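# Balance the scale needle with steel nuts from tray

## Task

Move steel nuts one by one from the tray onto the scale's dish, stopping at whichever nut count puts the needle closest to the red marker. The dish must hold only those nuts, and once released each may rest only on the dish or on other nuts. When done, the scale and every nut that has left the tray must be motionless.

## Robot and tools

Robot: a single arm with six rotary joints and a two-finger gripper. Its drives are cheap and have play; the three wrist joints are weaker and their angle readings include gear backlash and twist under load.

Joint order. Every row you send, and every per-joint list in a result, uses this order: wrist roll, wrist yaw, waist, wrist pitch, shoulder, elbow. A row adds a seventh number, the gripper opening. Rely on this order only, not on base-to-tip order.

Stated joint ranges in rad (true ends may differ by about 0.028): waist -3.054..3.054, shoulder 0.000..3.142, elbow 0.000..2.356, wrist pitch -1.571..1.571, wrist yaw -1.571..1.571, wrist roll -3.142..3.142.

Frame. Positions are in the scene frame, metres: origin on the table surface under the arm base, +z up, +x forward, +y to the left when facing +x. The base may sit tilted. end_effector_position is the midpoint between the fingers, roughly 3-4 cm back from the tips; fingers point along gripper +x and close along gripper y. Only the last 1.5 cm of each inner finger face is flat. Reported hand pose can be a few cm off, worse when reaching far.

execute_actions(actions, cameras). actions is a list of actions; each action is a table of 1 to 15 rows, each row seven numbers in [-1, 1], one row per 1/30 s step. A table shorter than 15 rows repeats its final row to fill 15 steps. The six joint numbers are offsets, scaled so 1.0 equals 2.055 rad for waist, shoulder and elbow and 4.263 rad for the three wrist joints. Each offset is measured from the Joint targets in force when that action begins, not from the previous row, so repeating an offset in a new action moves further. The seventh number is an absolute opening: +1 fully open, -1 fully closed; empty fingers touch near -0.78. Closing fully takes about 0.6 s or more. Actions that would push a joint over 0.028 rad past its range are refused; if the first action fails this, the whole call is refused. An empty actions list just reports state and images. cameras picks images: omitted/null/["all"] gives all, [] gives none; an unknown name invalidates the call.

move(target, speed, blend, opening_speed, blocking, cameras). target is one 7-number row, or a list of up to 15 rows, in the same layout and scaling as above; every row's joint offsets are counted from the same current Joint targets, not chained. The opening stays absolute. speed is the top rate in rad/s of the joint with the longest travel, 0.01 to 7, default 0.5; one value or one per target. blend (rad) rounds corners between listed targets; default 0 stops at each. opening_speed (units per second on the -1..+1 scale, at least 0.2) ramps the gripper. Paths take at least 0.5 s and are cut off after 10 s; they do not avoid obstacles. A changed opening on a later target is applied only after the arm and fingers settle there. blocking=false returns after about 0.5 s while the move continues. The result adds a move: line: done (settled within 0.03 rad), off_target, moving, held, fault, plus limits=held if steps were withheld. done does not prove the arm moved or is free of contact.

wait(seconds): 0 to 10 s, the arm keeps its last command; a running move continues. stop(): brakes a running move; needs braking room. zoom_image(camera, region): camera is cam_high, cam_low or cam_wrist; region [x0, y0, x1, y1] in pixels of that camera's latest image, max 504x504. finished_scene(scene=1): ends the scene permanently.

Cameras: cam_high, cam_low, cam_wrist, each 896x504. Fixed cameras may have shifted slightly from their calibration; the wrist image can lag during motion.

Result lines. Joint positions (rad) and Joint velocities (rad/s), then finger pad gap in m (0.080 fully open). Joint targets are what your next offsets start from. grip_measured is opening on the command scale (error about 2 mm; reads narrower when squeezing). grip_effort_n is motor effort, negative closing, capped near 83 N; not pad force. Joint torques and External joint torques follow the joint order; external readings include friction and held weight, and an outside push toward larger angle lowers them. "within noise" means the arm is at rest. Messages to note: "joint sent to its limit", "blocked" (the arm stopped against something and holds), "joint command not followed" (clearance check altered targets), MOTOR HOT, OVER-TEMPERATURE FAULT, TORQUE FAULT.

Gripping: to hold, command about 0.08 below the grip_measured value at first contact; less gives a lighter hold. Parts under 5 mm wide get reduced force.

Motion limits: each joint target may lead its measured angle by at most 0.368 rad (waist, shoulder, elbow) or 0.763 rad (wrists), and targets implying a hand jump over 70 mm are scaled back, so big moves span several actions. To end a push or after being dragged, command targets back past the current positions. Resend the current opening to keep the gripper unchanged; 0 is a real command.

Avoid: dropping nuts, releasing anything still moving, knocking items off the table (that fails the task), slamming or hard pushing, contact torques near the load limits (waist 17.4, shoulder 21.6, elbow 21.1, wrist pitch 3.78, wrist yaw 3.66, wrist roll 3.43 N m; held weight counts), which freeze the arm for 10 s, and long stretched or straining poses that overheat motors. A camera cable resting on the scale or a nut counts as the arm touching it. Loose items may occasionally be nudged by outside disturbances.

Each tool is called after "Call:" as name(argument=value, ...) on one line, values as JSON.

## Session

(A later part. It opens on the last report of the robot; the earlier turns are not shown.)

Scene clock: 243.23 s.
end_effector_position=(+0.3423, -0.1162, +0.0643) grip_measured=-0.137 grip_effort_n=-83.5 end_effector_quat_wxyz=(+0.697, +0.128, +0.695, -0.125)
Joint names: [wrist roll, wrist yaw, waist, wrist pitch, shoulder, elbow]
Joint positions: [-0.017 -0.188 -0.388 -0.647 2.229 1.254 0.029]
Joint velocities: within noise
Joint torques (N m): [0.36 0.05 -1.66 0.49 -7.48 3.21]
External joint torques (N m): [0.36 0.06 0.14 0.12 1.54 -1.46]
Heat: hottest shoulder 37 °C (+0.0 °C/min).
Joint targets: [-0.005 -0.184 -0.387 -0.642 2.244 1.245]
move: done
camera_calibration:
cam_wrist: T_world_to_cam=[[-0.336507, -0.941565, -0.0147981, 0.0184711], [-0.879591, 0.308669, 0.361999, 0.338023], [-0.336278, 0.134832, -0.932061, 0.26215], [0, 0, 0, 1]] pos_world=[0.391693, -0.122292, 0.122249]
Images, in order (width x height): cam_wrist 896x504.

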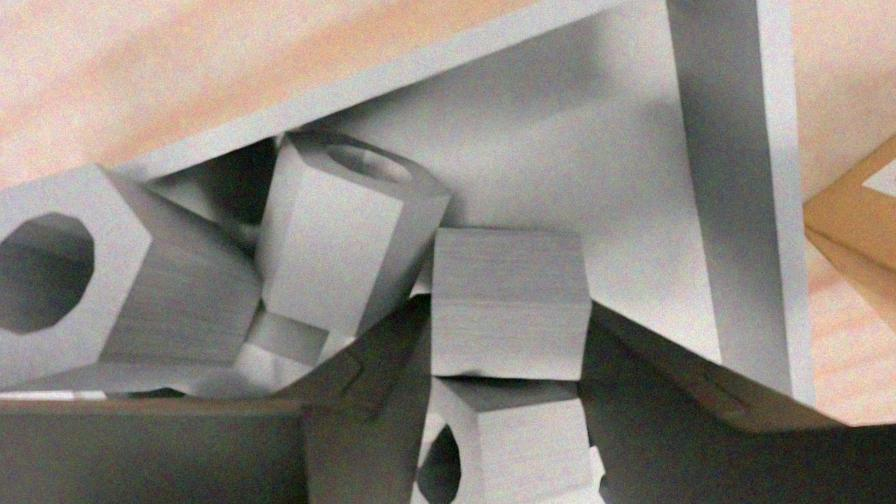

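Call:
move(target=[[0, 0, -0.02686, -0.07964, -0.09586, 0.08783, -0.16], [0.05057, -0.0002, 0.27844, -0.0726, -0.2871, -0.06949, -0.16]], speed=[0.3, 0.6], blend=[0.04, 0], cameras=["cam_wrist"])

Scene clock: 247.90 s.
end_effector_position=(+0.2870, +0.0975, +0.1718) grip_measured=-0.137 grip_effort_n=-83.5 end_effector_quat_wxyz=(+0.708, -0.003, +0.707, +0.004)
Joint names: [wrist roll, wrist yaw, waist, wrist pitch, shoulder, elbow]
Joint positions: [0.196 -0.182 0.185 -0.959 1.667 1.111 0.029]
Joint velocities: within noise
Joint torques (N m): [0.39 0.02 -1.29 0.7 -8.25 3.93]
External joint torques (N m): [0.39 0.02 -0.03 0.33 -1.58 -1.56]
Heat: hottest shoulder 38 °C (+1.0 °C/min).
Joint targets: [0.211 -0.185 0.186 -0.952 1.654 1.102]
move: done
camera_calibration:
cam_wrist: T_world_to_cam=[[0.0258764, -0.99962, -0.00952571, 0.103391], [-0.931527, -0.0275693, 0.362626, 0.232021], [-0.36275, -0.000509999, -0.931886, 0.335666], [0, 0, 0, 1]] pos_world=[0.335222, 0.10992, 0.22965]
Images, in order (width x height): cam_wrist 896x504.

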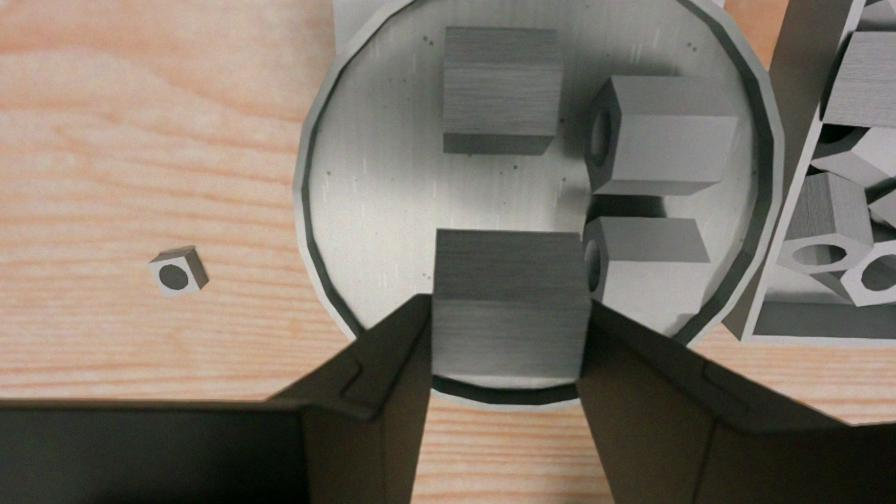

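Call:
move(target=[[0.0069, 0, 0.01431, 0.04621, 0.05348, -0.0529, -0.16], [0.00744, 0, 0.01543, 0.04985, 0.05718, -0.0564, -0.16]], speed=[0.2, 0.06], cameras=["cam_wrist", "cam_high"])

Call:
zoom_image(camera="cam_high", region=[455, 275, 635, 425])

Scene clock: 250.90 s.
end_effector_position=(+0.2862, +0.0964, +0.1193) grip_measured=-0.137 grip_effort_n=-83.5 end_effector_quat_wxyz=(+0.705, -0.002, +0.709, +0.002)
Joint names: [wrist roll, wrist yaw, waist, wrist pitch, shoulder, elbow]
Joint positions: [0.228 -0.182 0.213 -0.75 1.761 0.995 0.029]
Joint velocities: within noise
Joint torques (N m): [0.41 0.02 -0.97 0.93 -5.7 3.51]
External joint torques (N m): [0.41 0.01 0.39 0.58 1.09 -1.41]
Heat: hottest shoulder 38 °C (+2.0 °C/min).
Joint targets: [0.242 -0.185 0.217 -0.739 1.772 0.986]
move: done
camera_calibration:
cam_wrist: T_world_to_cam=[[0.0215624, -0.999719, -0.00984277, 0.103023], [-0.929237, -0.0236725, 0.368725, 0.248556], [-0.368854, 0.00119568, -0.929486, 0.287801], [0, 0, 0, 1]] pos_world=[0.334903, 0.108534, 0.176872]
Images, in order (width x height): cam_high 896x504, cam_wrist 896x504.

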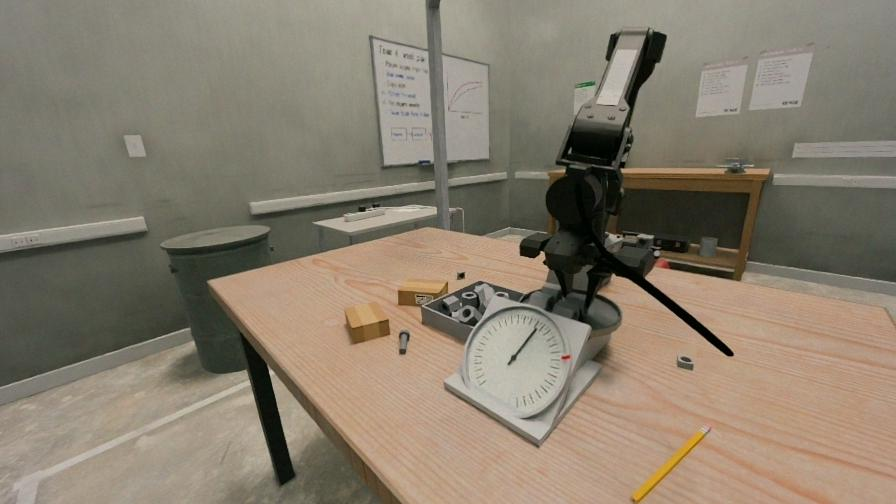

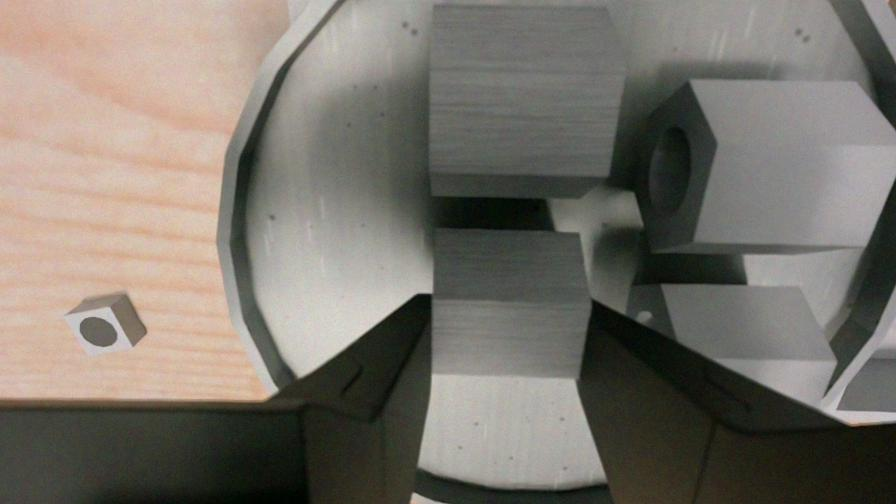

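Scaled by 2.800.

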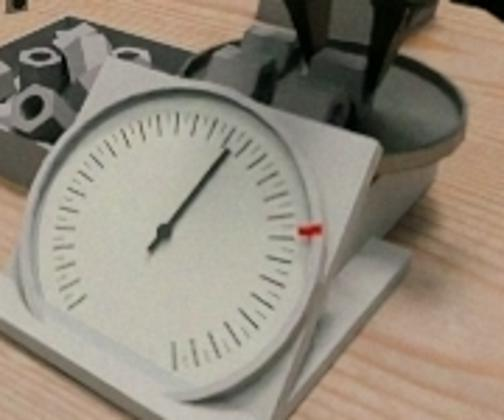

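Call:
move(target=[0, 0, 0, 0, 0, 0, 0.11], speed=0.1, opening_speed=0.6, cameras=["cam_wrist"])

Scene clock: 253.10 s.
end_effector_position=(+0.2870, +0.0966, +0.1191) grip_measured=+0.107 grip_effort_n=13.7 end_effector_quat_wxyz=(+0.707, -0.002, +0.708, +0.003)
Joint names: [wrist roll, wrist yaw, waist, wrist pitch, shoulder, elbow]
Joint positions: [0.228 -0.182 0.214 -0.745 1.761 0.995 0.04]
Joint velocities: within noise
Joint torques (N m): [0.39 0.02 -0.98 0.67 -5.75 3.55]
External joint torques (N m): [0.39 0.01 0.35 0.31 1.08 -1.39]
Heat: hottest shoulder 37 °C (+1.0 °C/min).
Joint targets: [0.242 -0.185 0.217 -0.739 1.772 0.986]
move: done
camera_calibration:
cam_wrist: T_world_to_cam=[[0.0226261, -0.999687, -0.0107053, 0.103101], [-0.930515, -0.0249735, 0.365401, 0.250293], [-0.365554, 0.0016938, -0.930789, 0.287083], [0, 0, 0, 1]] pos_world=[0.335513, 0.108834, 0.17686]
Images, in order (width x height): cam_wrist 896x504.

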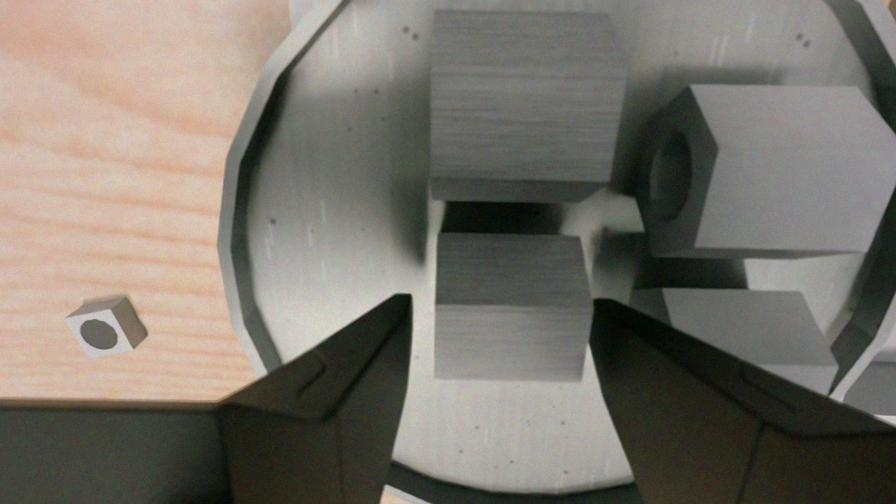

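Call:
move(target=[0, 0, -0.00934, -0.02099, -0.03207, 0.03304, 0.11], speed=0.12, cameras=["cam_wrist"])

Scene clock: 258.40 s.
end_effector_position=(+0.2901, +0.0980, +0.1432) grip_measured=+0.108 grip_effort_n=13.7 end_effector_quat_wxyz=(+0.712, +0.003, +0.702, +0.000)
Joint names: [wrist roll, wrist yaw, waist, wrist pitch, shoulder, elbow]
Joint positions: [0.228 -0.182 0.202 -0.83 1.714 1.045 0.04]
Joint velocities: within noise
Joint torques (N m): [0.39 0.02 -1.61 0.2 -7.93 5.64]
External joint torques (N m): [0.39 0.02 -0.31 -0.17 -1.22 0.45]
Heat: hottest shoulder 37 °C (+1.0 °C/min).
Joint targets: [0.242 -0.185 0.198 -0.829 1.705 1.054]
move: done
camera_calibration:
cam_wrist: T_world_to_cam=[[0.0130277, -0.99983, -0.0130274, 0.107779], [-0.935846, -0.0167806, 0.352009, 0.247051], [-0.352168, 0.00760577, -0.935906, 0.306841], [0, 0, 0, 1]] pos_world=[0.337857, 0.109573, 0.201614]
Images, in order (width x height): cam_wrist 896x504.

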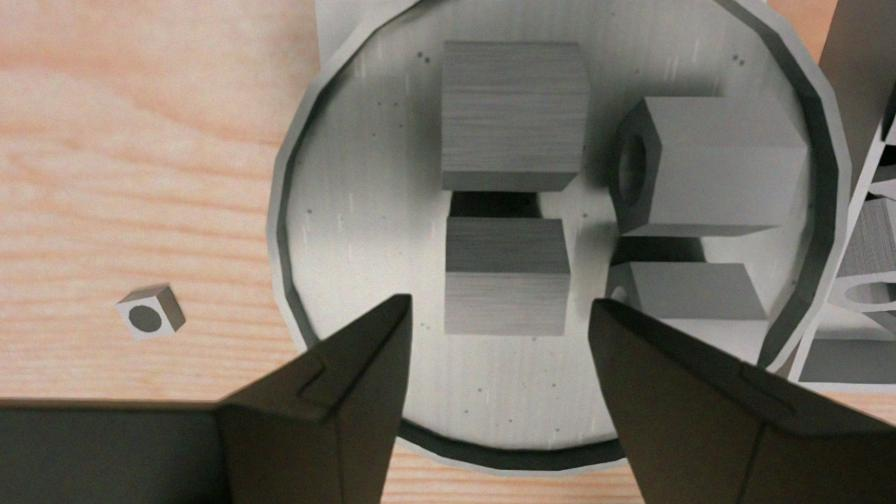

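Call:
move(target=[[0, 0, -0.0107, -0.03448, -0.02968, 0.0399, 1.0], [-0.15341, 0.0003, -0.3049, -0.06635, 0.12083, 0.18408, 1.0]], speed=[0.3, 0.7], blend=[0.04, 0], opening_speed=1.0, cameras=["cam_wrist", "cam_high", "cam_low"])

Scene clock: 261.00 s.
end_effector_position=(+0.3281, -0.1002, +0.2008) grip_measured=+0.998 grip_effort_n=13.7 end_effector_quat_wxyz=(+0.707, +0.005, +0.707, -0.004)
Joint names: [wrist roll, wrist yaw, waist, wrist pitch, shoulder, elbow]
Joint positions: [-0.407 -0.182 -0.429 -1.112 1.941 1.422 0.08]
Joint velocities: within noise
Joint torques (N m): [-0.31 0.04 -1.43 0.14 -6.75 6.12]
External joint torques (N m): [-0.31 0.07 0.21 -0.22 1.28 0.42]
Heat: hottest shoulder 37 °C (+1.0 °C/min).
Joint targets: [-0.412 -0.184 -0.429 -1.111 1.954 1.432]
move: done
camera_calibration:
cam_wrist: T_world_to_cam=[[0.00383996, -0.999935, -0.0107475, -0.087565], [-0.931715, -0.0074808, 0.363112, 0.256321], [-0.363169, 0.00861932, -0.931684, 0.378526], [0, 0, 0, 1]] pos_world=[0.376624, -0.0889045, 0.258652]

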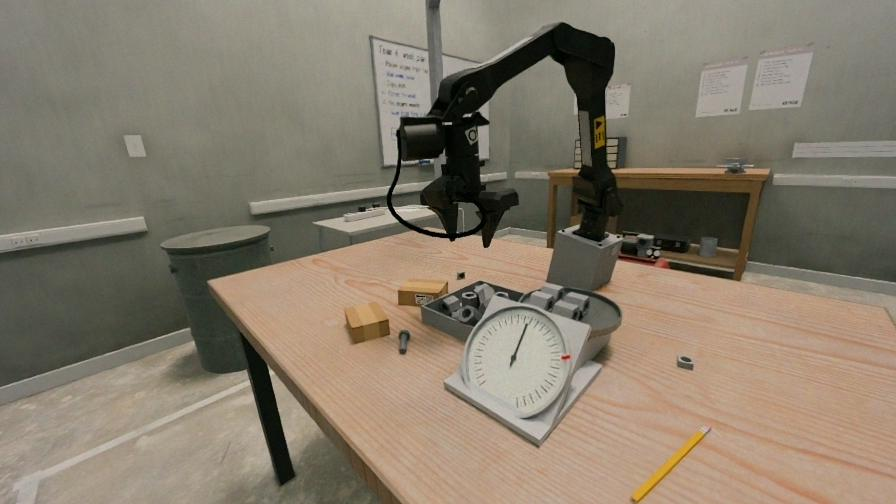

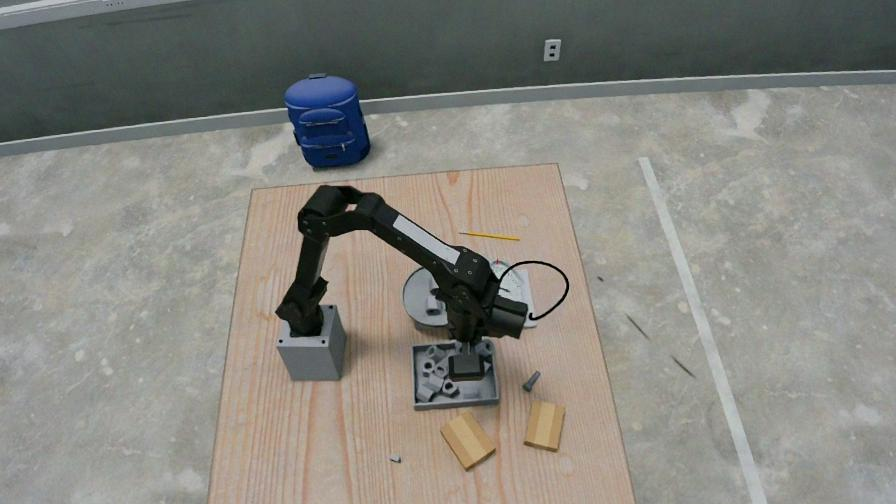

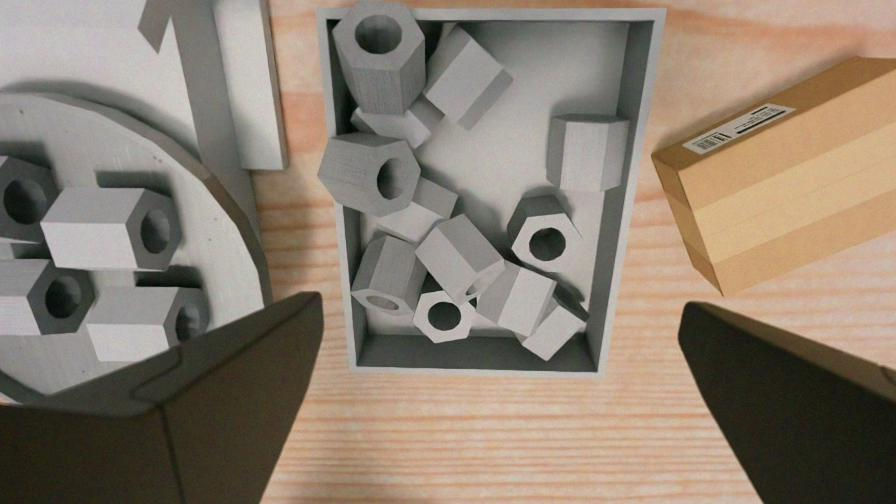

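Call:
zoom_image(camera="cam_wrist", region=[310, 0, 670, 380])

Call:
zoom_image(camera="cam_high", region=[465, 300, 565, 410])

Scaled by 1.326.

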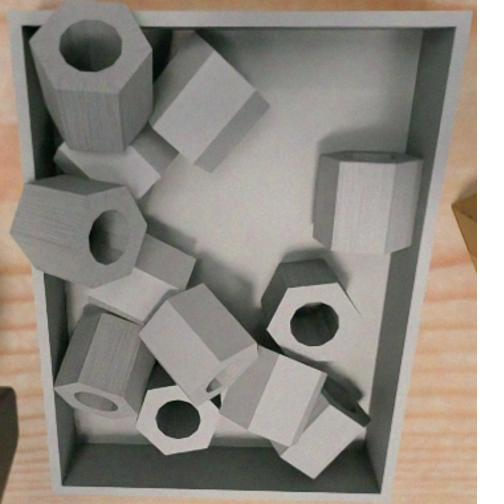

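Scaled by 4.582.

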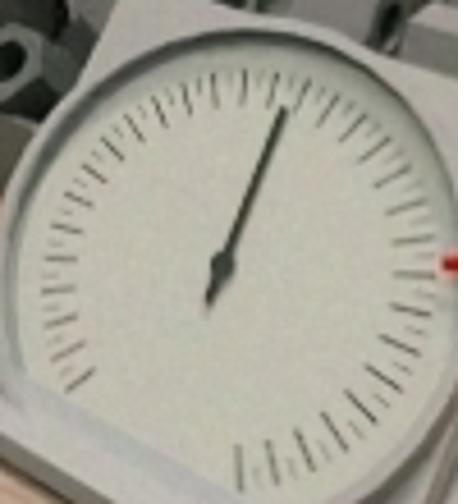

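Call:
zoom_image(camera="cam_wrist", region=[500, 90, 660, 290])

Call:
zoom_image(camera="cam_wrist", region=[400, 190, 600, 370])

Scaled by 2.520.

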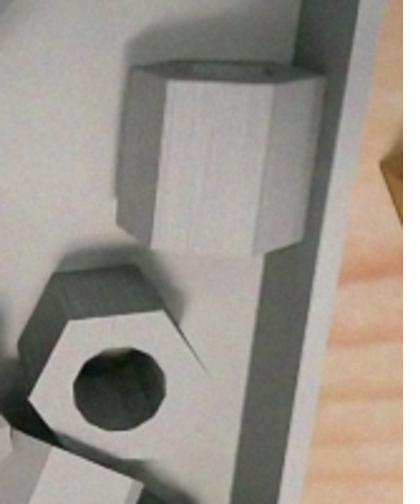

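Scaled by 2.520.

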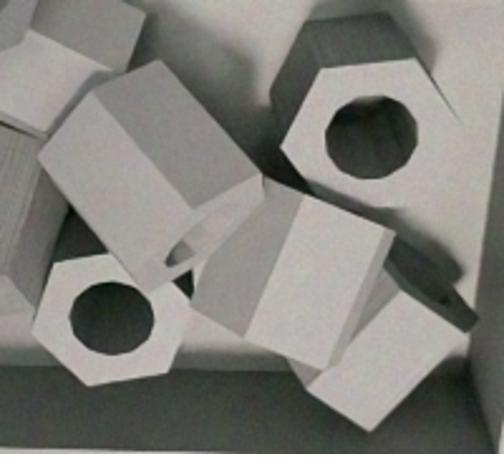

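Call:
zoom_image(camera="cam_wrist", region=[330, 0, 550, 200])

Scaled by 2.291.

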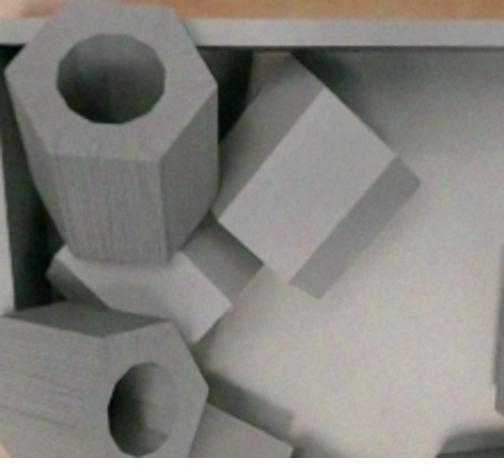

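Call:
move(target=[0.3514, 0.0012, -0.03698, 0.06223, 0.12078, -0.02287, 0.2], speed=0.8, opening_speed=1.0, cameras=["cam_wrist"])

Scene clock: 294.47 s.
end_effector_position=(+0.3411, -0.1518, +0.1151) grip_measured=+0.202 grip_effort_n=-14.7 end_effector_quat_wxyz=(+0.497, +0.505, +0.501, -0.496)
Joint names: [wrist roll, wrist yaw, waist, wrist pitch, shoulder, elbow]
Joint positions: [1.081 -0.189 -0.502 -0.853 2.189 1.395 0.044]
Joint velocities: within noise
Joint torques (N m): [0.36 0.27 -2 0.66 -7.9 3.66]
External joint torques (N m): [0.36 0.23 -0.23 0.35 1.2 -1.46]
Heat: hottest shoulder 38 °C (+1.0 °C/min).
Joint targets: [1.086 -0.179 -0.505 -0.846 2.202 1.386]
move: done
camera_calibration:
cam_wrist: T_world_to_cam=[[-0.999814, -0.0126343, -0.0145396, 0.352574], [-0.0171826, 0.926143, 0.376782, 0.127405], [0.00870539, 0.376962, -0.926188, 0.23222], [0, 0, 0, 1]] pos_world=[0.352677, -0.201079, 0.172202]
Images, in order (width x height): cam_wrist 896x504.

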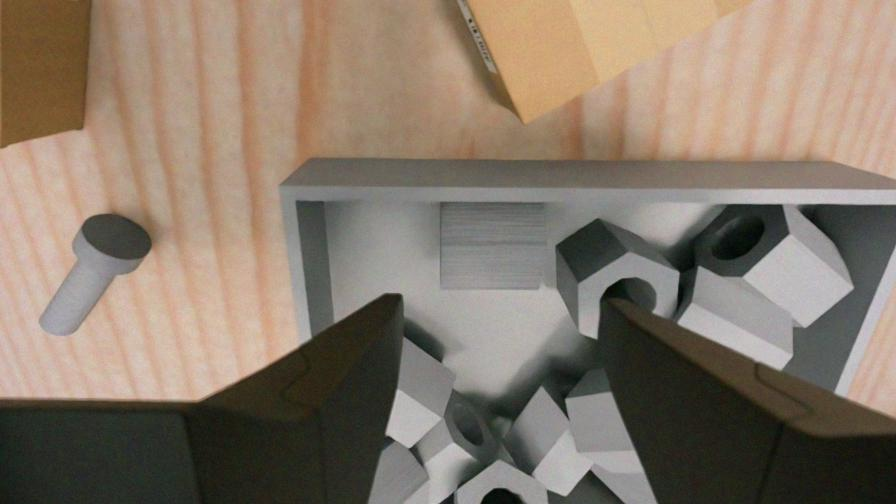

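Call:
zoom_image(camera="cam_wrist", region=[380, 150, 680, 370])

Scaled by 1.680.

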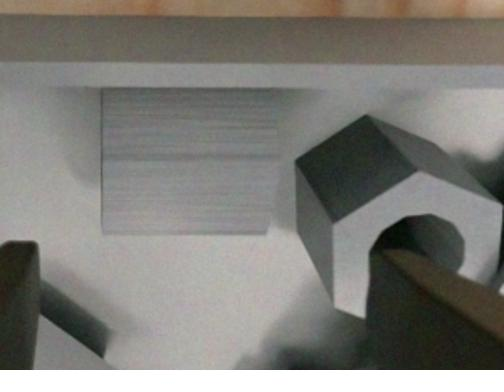

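Call:
zoom_image(camera="cam_wrist", region=[425, 180, 565, 310])

Scaled by 3.600.

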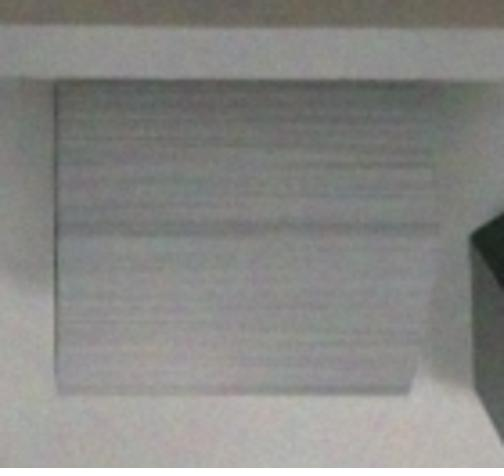

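Call:
move(target=[0.00563, -0.00047, 0.01455, 0.04002, 0.04715, -0.03392, 0.2], speed=0.17, cameras=["cam_wrist"])

Scene clock: 307.30 s.
end_effector_position=(+0.3401, -0.1524, +0.0652) grip_measured=+0.202 grip_effort_n=-14.2 end_effector_quat_wxyz=(+0.498, +0.504, +0.500, -0.498)
Joint names: [wrist roll, wrist yaw, waist, wrist pitch, shoulder, elbow]
Joint positions: [1.106 -0.185 -0.479 -0.682 2.285 1.326 0.044]
Joint velocities: within noise
Joint torques (N m): [0.36 0.2 -1.31 0.6 -7.84 3.14]
External joint torques (N m): [0.36 0.17 0.44 0.3 1.46 -1.5]
Heat: hottest shoulder 38 °C (+0.0 °C/min).
Joint targets: [1.110 -0.181 -0.475 -0.676 2.299 1.316]
move: done
camera_calibration:
cam_wrist: T_world_to_cam=[[-0.99985, -0.0116451, -0.0128448, 0.350854], [-0.0155796, 0.928536, 0.370915, 0.146887], [0.00760752, 0.371059, -0.928578, 0.185936], [0, 0, 0, 1]] pos_world=[0.351675, -0.201297, 0.12268]
Images, in order (width x height): cam_wrist 896x504.

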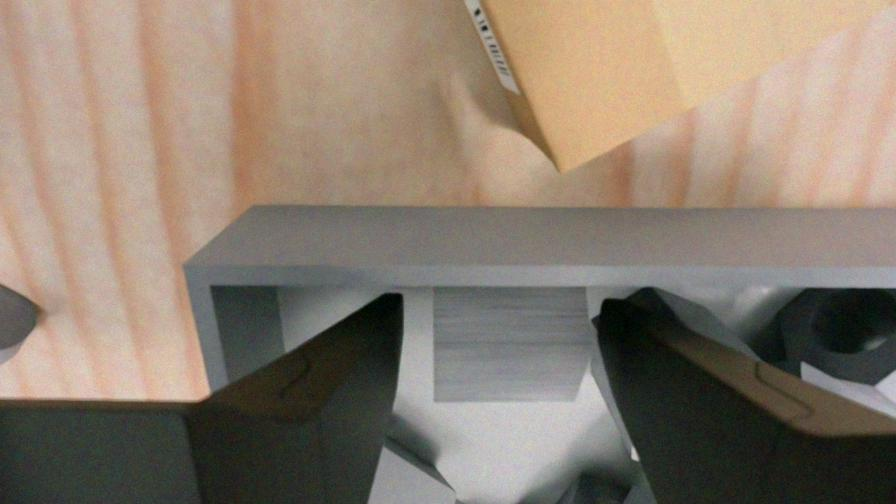

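Call:
move(target=[0, 0, 0, 0, 0, 0, -0.16], opening_speed=0.5, cameras=["cam_wrist"])

Scene clock: 314.10 s.
end_effector_position=(+0.3400, -0.1515, +0.0648) grip_measured=-0.135 grip_effort_n=-83.5 end_effector_quat_wxyz=(+0.497, +0.505, +0.501, -0.497)
Joint names: [wrist roll, wrist yaw, waist, wrist pitch, shoulder, elbow]
Joint positions: [1.106 -0.189 -0.479 -0.682 2.285 1.325 0.029]
Joint velocities: within noise
Joint torques (N m): [0.35 0.19 -1.4 0.59 -7.92 3.29]
External joint torques (N m): [0.35 0.16 0.4 0.28 1.39 -1.37]
Heat: hottest shoulder 38 °C (+1.0 °C/min).
Joint targets: [1.110 -0.181 -0.475 -0.676 2.299 1.316]
move: done
camera_calibration:
cam_wrist: T_world_to_cam=[[-0.999839, -0.0117305, -0.0136075, 0.350828], [-0.0159818, 0.926727, 0.375396, 0.145763], [0.00820688, 0.375553, -0.926764, 0.185637], [0, 0, 0, 1]] pos_world=[0.351577, -0.200683, 0.122096]
Images, in order (width x height): cam_wrist 896x504.

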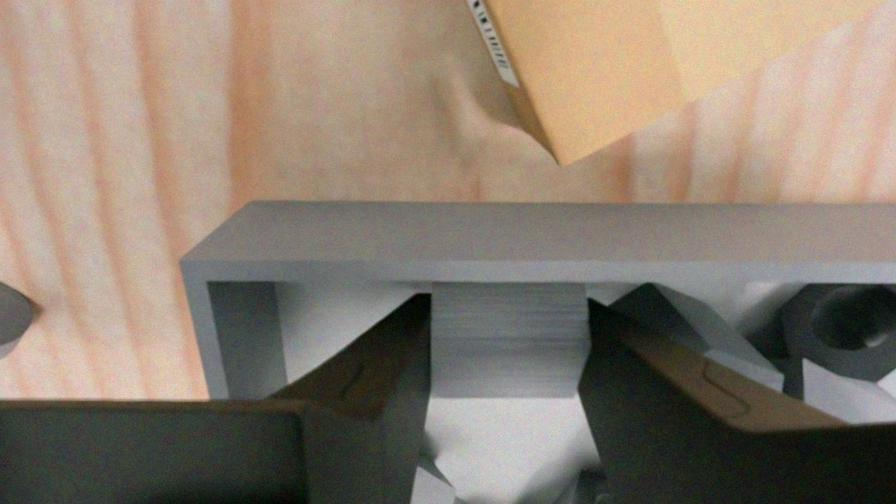

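Call:
move(target=[[0, 0, 0, 0, -0.01265, 0.00925, -0.16], [-0.00434, 0, -0.009, -0.01982, -0.03674, 0.02662, -0.16], [-0.01173, 0, -0.02871, -0.08907, -0.10316, 0.1, -0.16], [-0.23763, -0.01433, 0.31776, -0.14943, -0.21406, -0.01192, -0.16]], speed=[0.15, 0.15, 0.35, 0.6], blend=[0.005, 0.02, 0.08, 0], cameras=["cam_wrist", "cam_high"])

Scene clock: 329.37 s.
end_effector_position=(+0.2618, +0.0976, +0.1688) grip_measured=-0.135 grip_effort_n=-83.5 end_effector_quat_wxyz=(+0.572, -0.009, +0.820, +0.006)
Joint names: [wrist roll, wrist yaw, waist, wrist pitch, shoulder, elbow]
Joint positions: [0.102 -0.232 0.178 -1.304 1.871 1.3 0.029]
Joint velocities: within noise
Joint torques (N m): [-0.34 -0.3 -1.56 -0.74 -9.16 3.44]
External joint torques (N m): [-0.34 -0.28 -0.13 -0.48 -1.73 -1.33]
Heat: hottest shoulder 38 °C (+1.0 °C/min).
Joint targets: [0.097 -0.242 0.179 -1.313 1.859 1.291]
move: done
camera_calibration:
cam_wrist: T_world_to_cam=[[0.0339275, -0.999315, -0.014749, 0.102833], [-0.746738, -0.0351552, 0.664189, 0.111078], [-0.664252, -0.0115206, -0.74742, 0.372662], [0, 0, 0, 1]] pos_world=[0.326999, 0.110961, 0.206275]
Images, in order (width x height): cam_high 896x504, cam_wrist 896x504.

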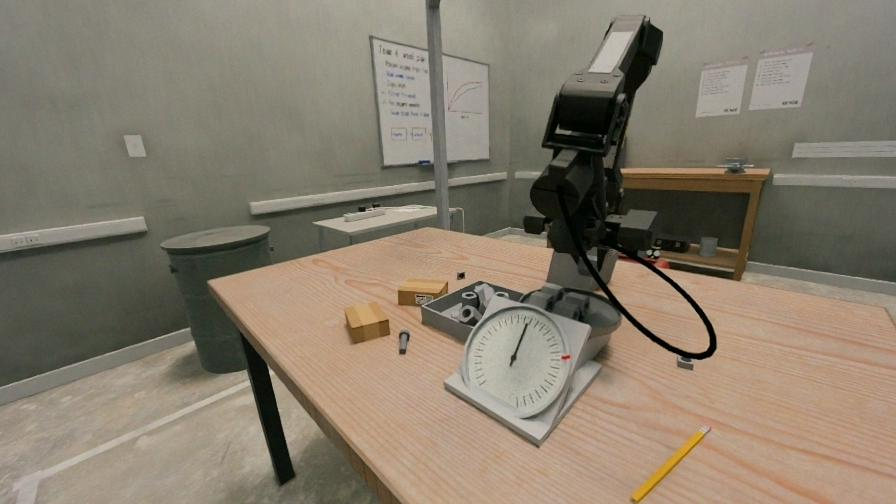

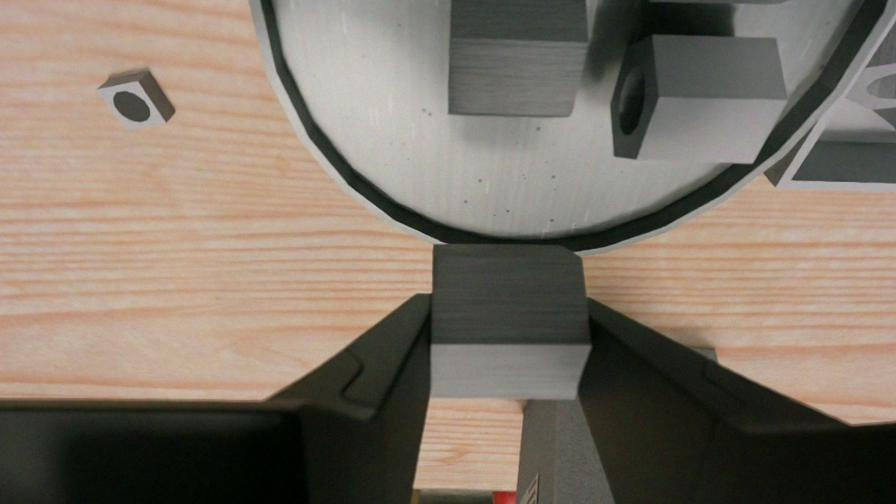

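Call:
zoom_image(camera="cam_wrist", region=[400, 230, 620, 420])

Scaled by 2.291.

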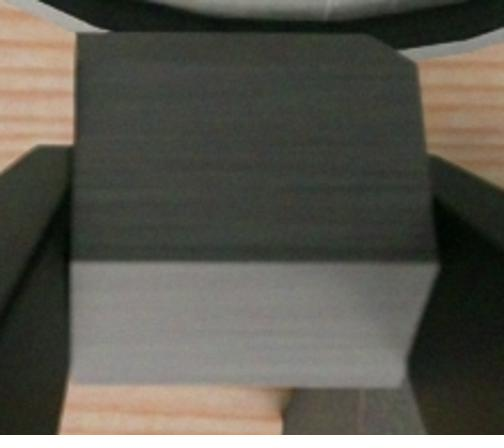

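Call:
move(target=[0.00868, -0.00272, 0.01095, 0.03824, 0.04482, -0.04258, -0.16], speed=0.25, cameras=["cam_wrist"])

Scene clock: 334.10 s.
end_effector_position=(+0.2603, +0.0961, +0.1259) grip_measured=-0.135 grip_effort_n=-83.5 end_effector_quat_wxyz=(+0.569, -0.008, +0.823, +0.007)
Joint names: [wrist roll, wrist yaw, waist, wrist pitch, shoulder, elbow]
Joint positions: [0.121 -0.241 0.198 -1.147 1.942 1.212 0.029]
Joint velocities: within noise
Joint torques (N m): [0.39 -0.34 -1.13 -0.19 -6.76 3.18]
External joint torques (N m): [0.39 -0.32 0.4 0.09 0.85 -1.19]
Heat: hottest shoulder 38 °C (+1.0 °C/min).
Joint targets: [0.134 -0.253 0.201 -1.150 1.951 1.204]
move: done
camera_calibration:
cam_wrist: T_world_to_cam=[[0.0320096, -0.999345, -0.0168599, 0.101518], [-0.741984, -0.0350613, 0.6695, 0.136496], [-0.669653, -0.00892066, -0.74262, 0.340116], [0, 0, 0, 1]] pos_world=[0.325788, 0.109272, 0.162905]
Images, in order (width x height): cam_wrist 896x504.

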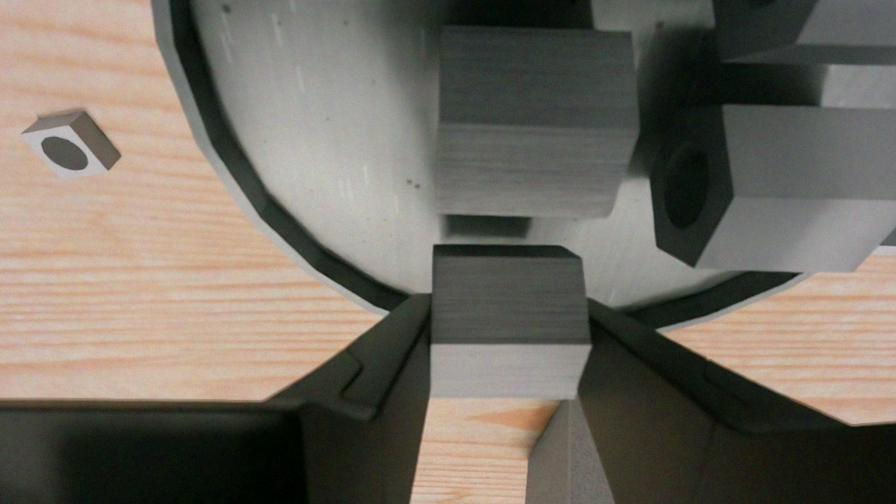

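Call:
zoom_image(camera="cam_wrist", region=[420, 0, 680, 260])

Scaled by 1.938.

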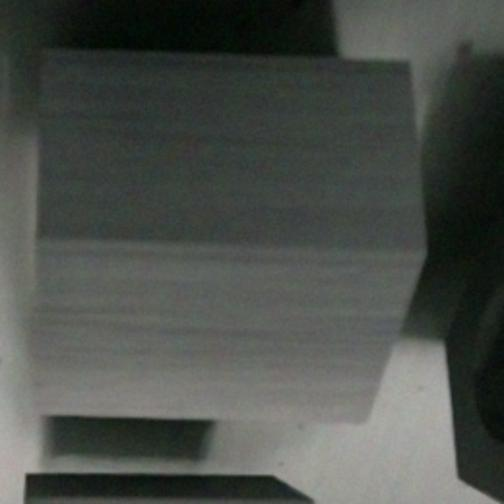

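Call:
move(target=[0.00657, 0, 0.00438, 0.0167, -0.03436, -0.02978, -0.16], speed=0.2, cameras=["cam_wrist"])

Scene clock: 351.10 s.
end_effector_position=(+0.2580, +0.0977, +0.1241) grip_measured=-0.135 grip_effort_n=-83.5 end_effector_quat_wxyz=(+0.591, -0.004, +0.807, +0.006)
Joint names: [wrist roll, wrist yaw, waist, wrist pitch, shoulder, elbow]
Joint positions: [0.148 -0.241 0.207 -1.077 1.893 1.151 0.029]
Joint velocities: within noise
Joint torques (N m): [0.39 -0.34 -1.1 -0.04 -8.96 3.18]
External joint torques (N m): [0.39 -0.32 0.34 0.15 -1.63 -1.25]
Heat: hottest shoulder 38 °C (+0.0 °C/min).
Joint targets: [0.162 -0.253 0.210 -1.078 1.880 1.143]
move: done
camera_calibration:
cam_wrist: T_world_to_cam=[[0.0261628, -0.999472, -0.0192822, 0.105015], [-0.777933, -0.0324698, 0.627507, 0.150257], [-0.627802, -0.00141706, -0.778372, 0.330104], [0, 0, 0, 1]] pos_world=[0.321382, 0.110306, 0.164681]
Images, in order (width x height): cam_wrist 896x504.

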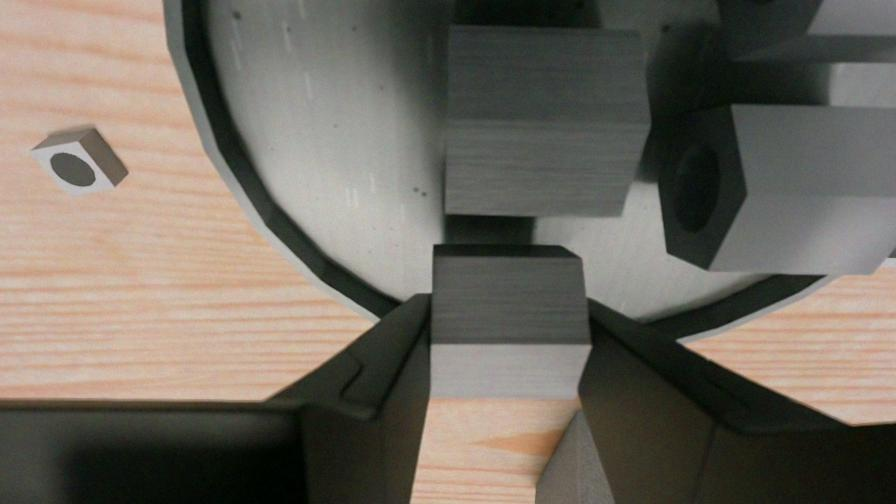

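Call:
zoom_image(camera="cam_wrist", region=[420, 0, 680, 260])

Scaled by 1.938.

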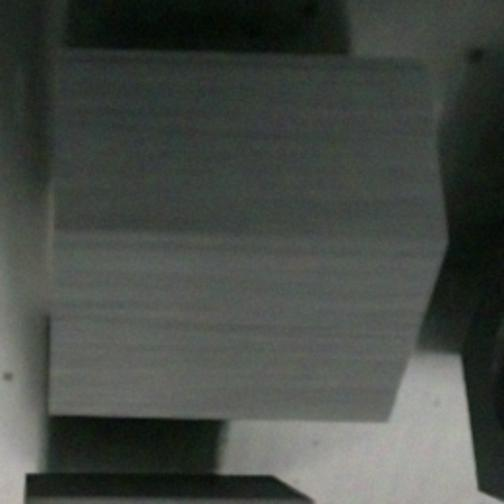

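Call:
move(target=[0, 0, 0.00277, 0.00657, 0.02258, -0.00336, -0.16], speed=0.07, cameras=["cam_wrist"])

Scene clock: 354.47 s.
end_effector_position=(+0.2585, +0.0978, +0.1150) grip_measured=-0.135 grip_effort_n=-83.5 end_effector_quat_wxyz=(+0.589, -0.006, +0.808, +0.007)
Joint names: [wrist roll, wrist yaw, waist, wrist pitch, shoulder, elbow]
Joint positions: [0.148 -0.241 0.212 -1.049 1.917 1.144 0.029]
Joint velocities: within noise
Joint torques (N m): [0.39 -0.33 -1.11 -0.08 -6.47 3.16]
External joint torques (N m): [0.39 -0.3 0.32 0.1 0.9 -1.18]
Heat: hottest shoulder 38 °C (+0.0 °C/min).
Joint targets: [0.162 -0.253 0.216 -1.050 1.927 1.136]
move: done
camera_calibration:
cam_wrist: T_world_to_cam=[[0.0309609, -0.999347, -0.0186212, 0.103633], [-0.774675, -0.0357645, 0.631348, 0.155415], [-0.631601, -0.00512174, -0.775276, 0.32439], [0, 0, 0, 1]] pos_world=[0.322073, 0.110785, 0.155301]
Images, in order (width x height): cam_wrist 896x504.

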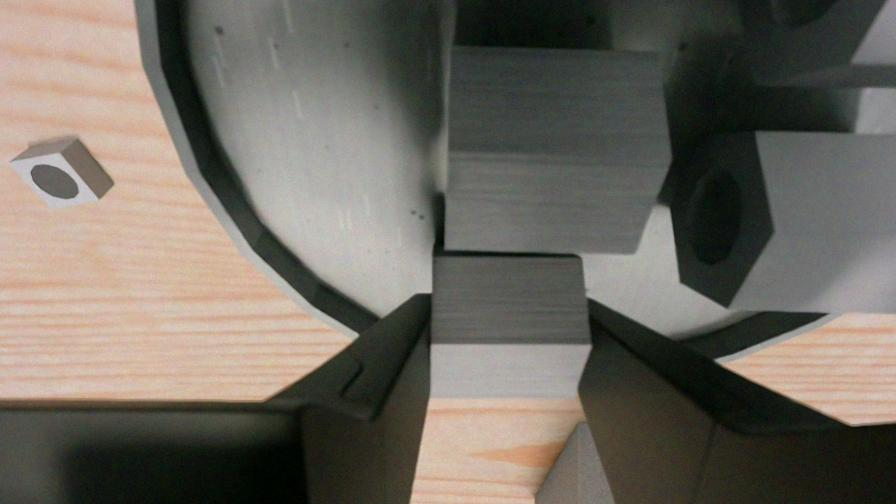

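Call:
move(target=[0, 0, 0.0003, 0.00134, 0.0015, -0.00117, -0.16], speed=0.05, cameras=["cam_wrist", "cam_high"])

Call:
zoom_image(camera="cam_high", region=[465, 300, 565, 410])

Scene clock: 355.83 s.
end_effector_position=(+0.2589, +0.0978, +0.1138) grip_measured=-0.135 grip_effort_n=-83.5 end_effector_quat_wxyz=(+0.590, -0.006, +0.807, +0.008)
Joint names: [wrist roll, wrist yaw, waist, wrist pitch, shoulder, elbow]
Joint positions: [0.148 -0.241 0.213 -1.043 1.919 1.142 0.029]
Joint velocities: within noise
Joint torques (N m): [0.38 -0.33 -1.09 -0.01 -6.36 3.1]
External joint torques (N m): [0.38 -0.31 0.39 0.15 1.07 -1.29]
Heat: hottest shoulder 38 °C (+0.0 °C/min).
Joint targets: [0.162 -0.253 0.216 -1.045 1.930 1.133]
move: done
camera_calibration:
cam_wrist: T_world_to_cam=[[0.0316787, -0.999318, -0.0189916, 0.103424], [-0.775771, -0.0365642, 0.629955, 0.157005], [-0.630219, -0.00522301, -0.7764, 0.323462], [0, 0, 0, 1]] pos_world=[0.322376, 0.110783, 0.154194]
Images, in order (width x height): cam_high 896x504, cam_wrist 896x504.

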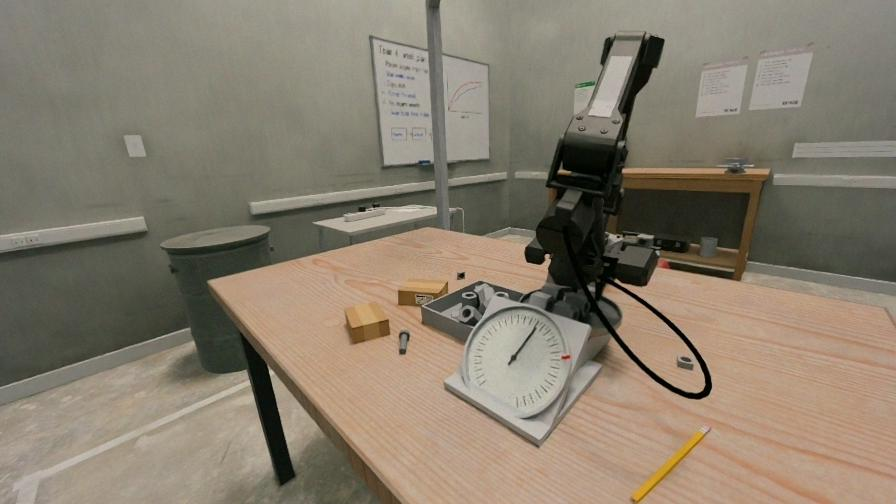

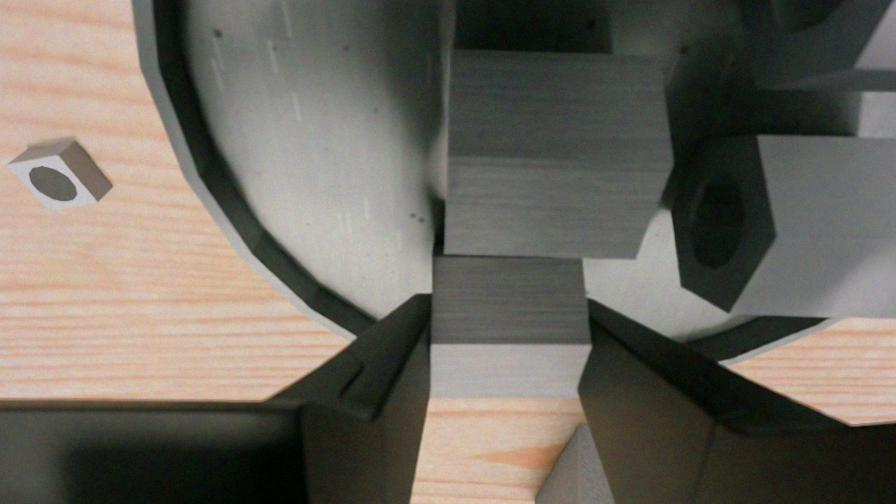

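Scaled by 4.582.

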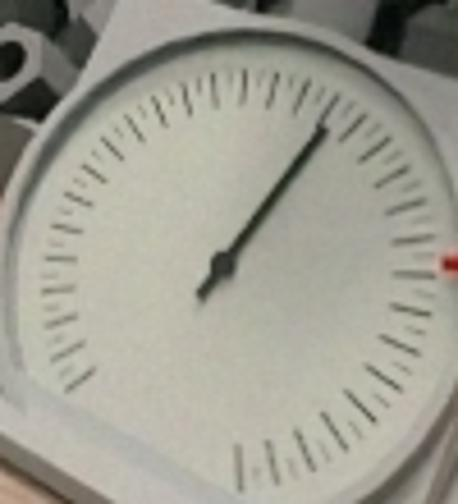

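Call:
move(target=[[0, 0, 0.0001, 0.0007, 0.0008, -0.0006, -0.16], [0, 0, 0.0001, 0.0007, 0.0008, -0.0006, 0.11]], speed=0.05, opening_speed=0.6, cameras=["cam_wrist", "cam_high"])

Call:
zoom_image(camera="cam_high", region=[465, 300, 565, 410])

Scene clock: 358.20 s.
end_effector_position=(+0.2587, +0.0980, +0.1133) grip_measured=+0.107 grip_effort_n=13.3 end_effector_quat_wxyz=(+0.590, -0.006, +0.808, +0.008)
Joint names: [wrist roll, wrist yaw, waist, wrist pitch, shoulder, elbow]
Joint positions: [0.148 -0.243 0.213 -1.041 1.92 1.141 0.04]
Joint velocities: within noise
Joint torques (N m): [0.38 -0.29 -1.1 0.04 -6.26 3.08]
External joint torques (N m): [0.38 -0.25 0.33 0.23 1.15 -1.24]
Heat: hottest shoulder 38 °C (+0.0 °C/min).
Joint targets: [0.162 -0.253 0.217 -1.042 1.932 1.132]
move: done
camera_calibration:
cam_wrist: T_world_to_cam=[[0.0315318, -0.999294, -0.0204463, 0.103792], [-0.77537, -0.0373646, 0.630401, 0.157058], [-0.630719, -0.00402415, -0.776001, 0.322917], [0, 0, 0, 1]] pos_world=[0.322175, 0.110886, 0.153697]
Images, in order (width x height): cam_high 896x504, cam_wrist 896x504.

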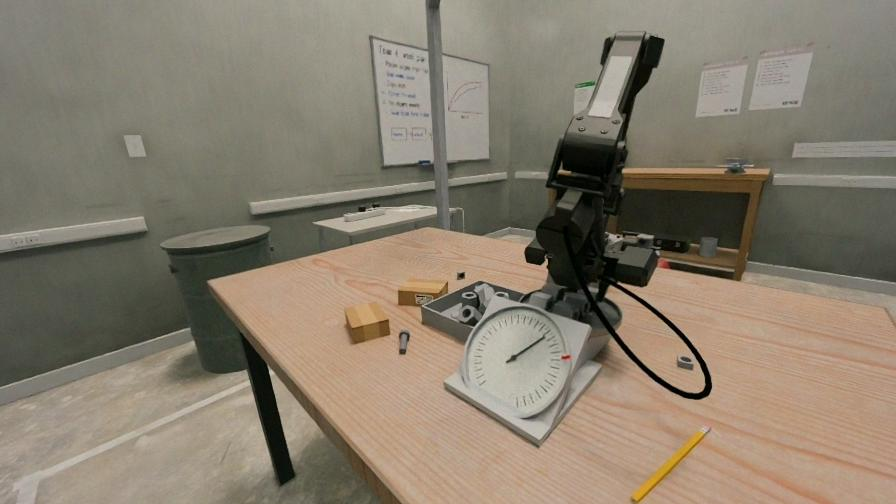

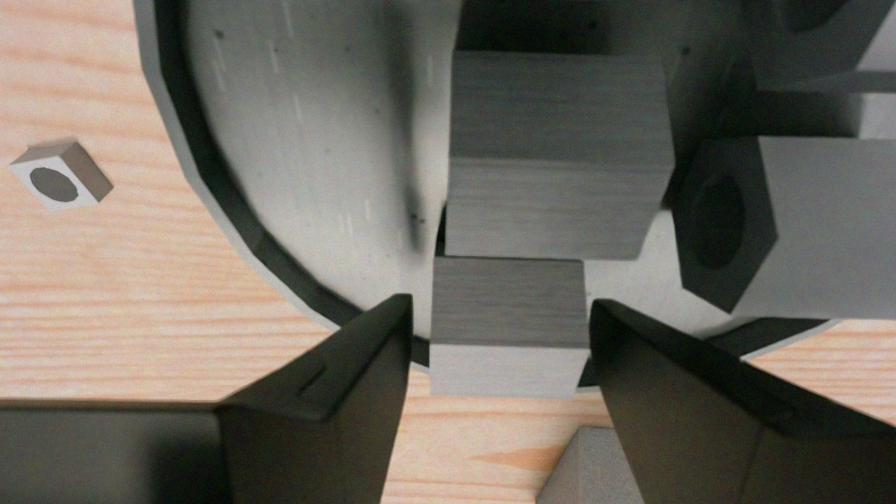

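Scaled by 4.582.

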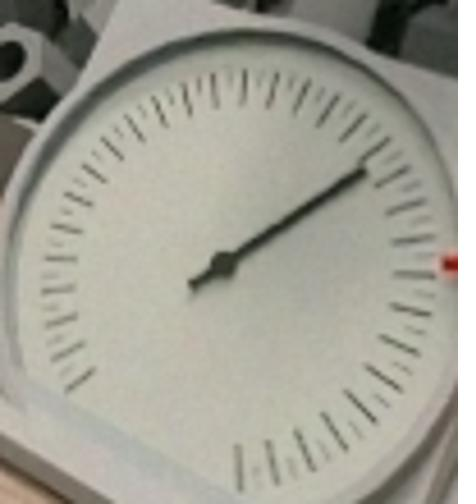

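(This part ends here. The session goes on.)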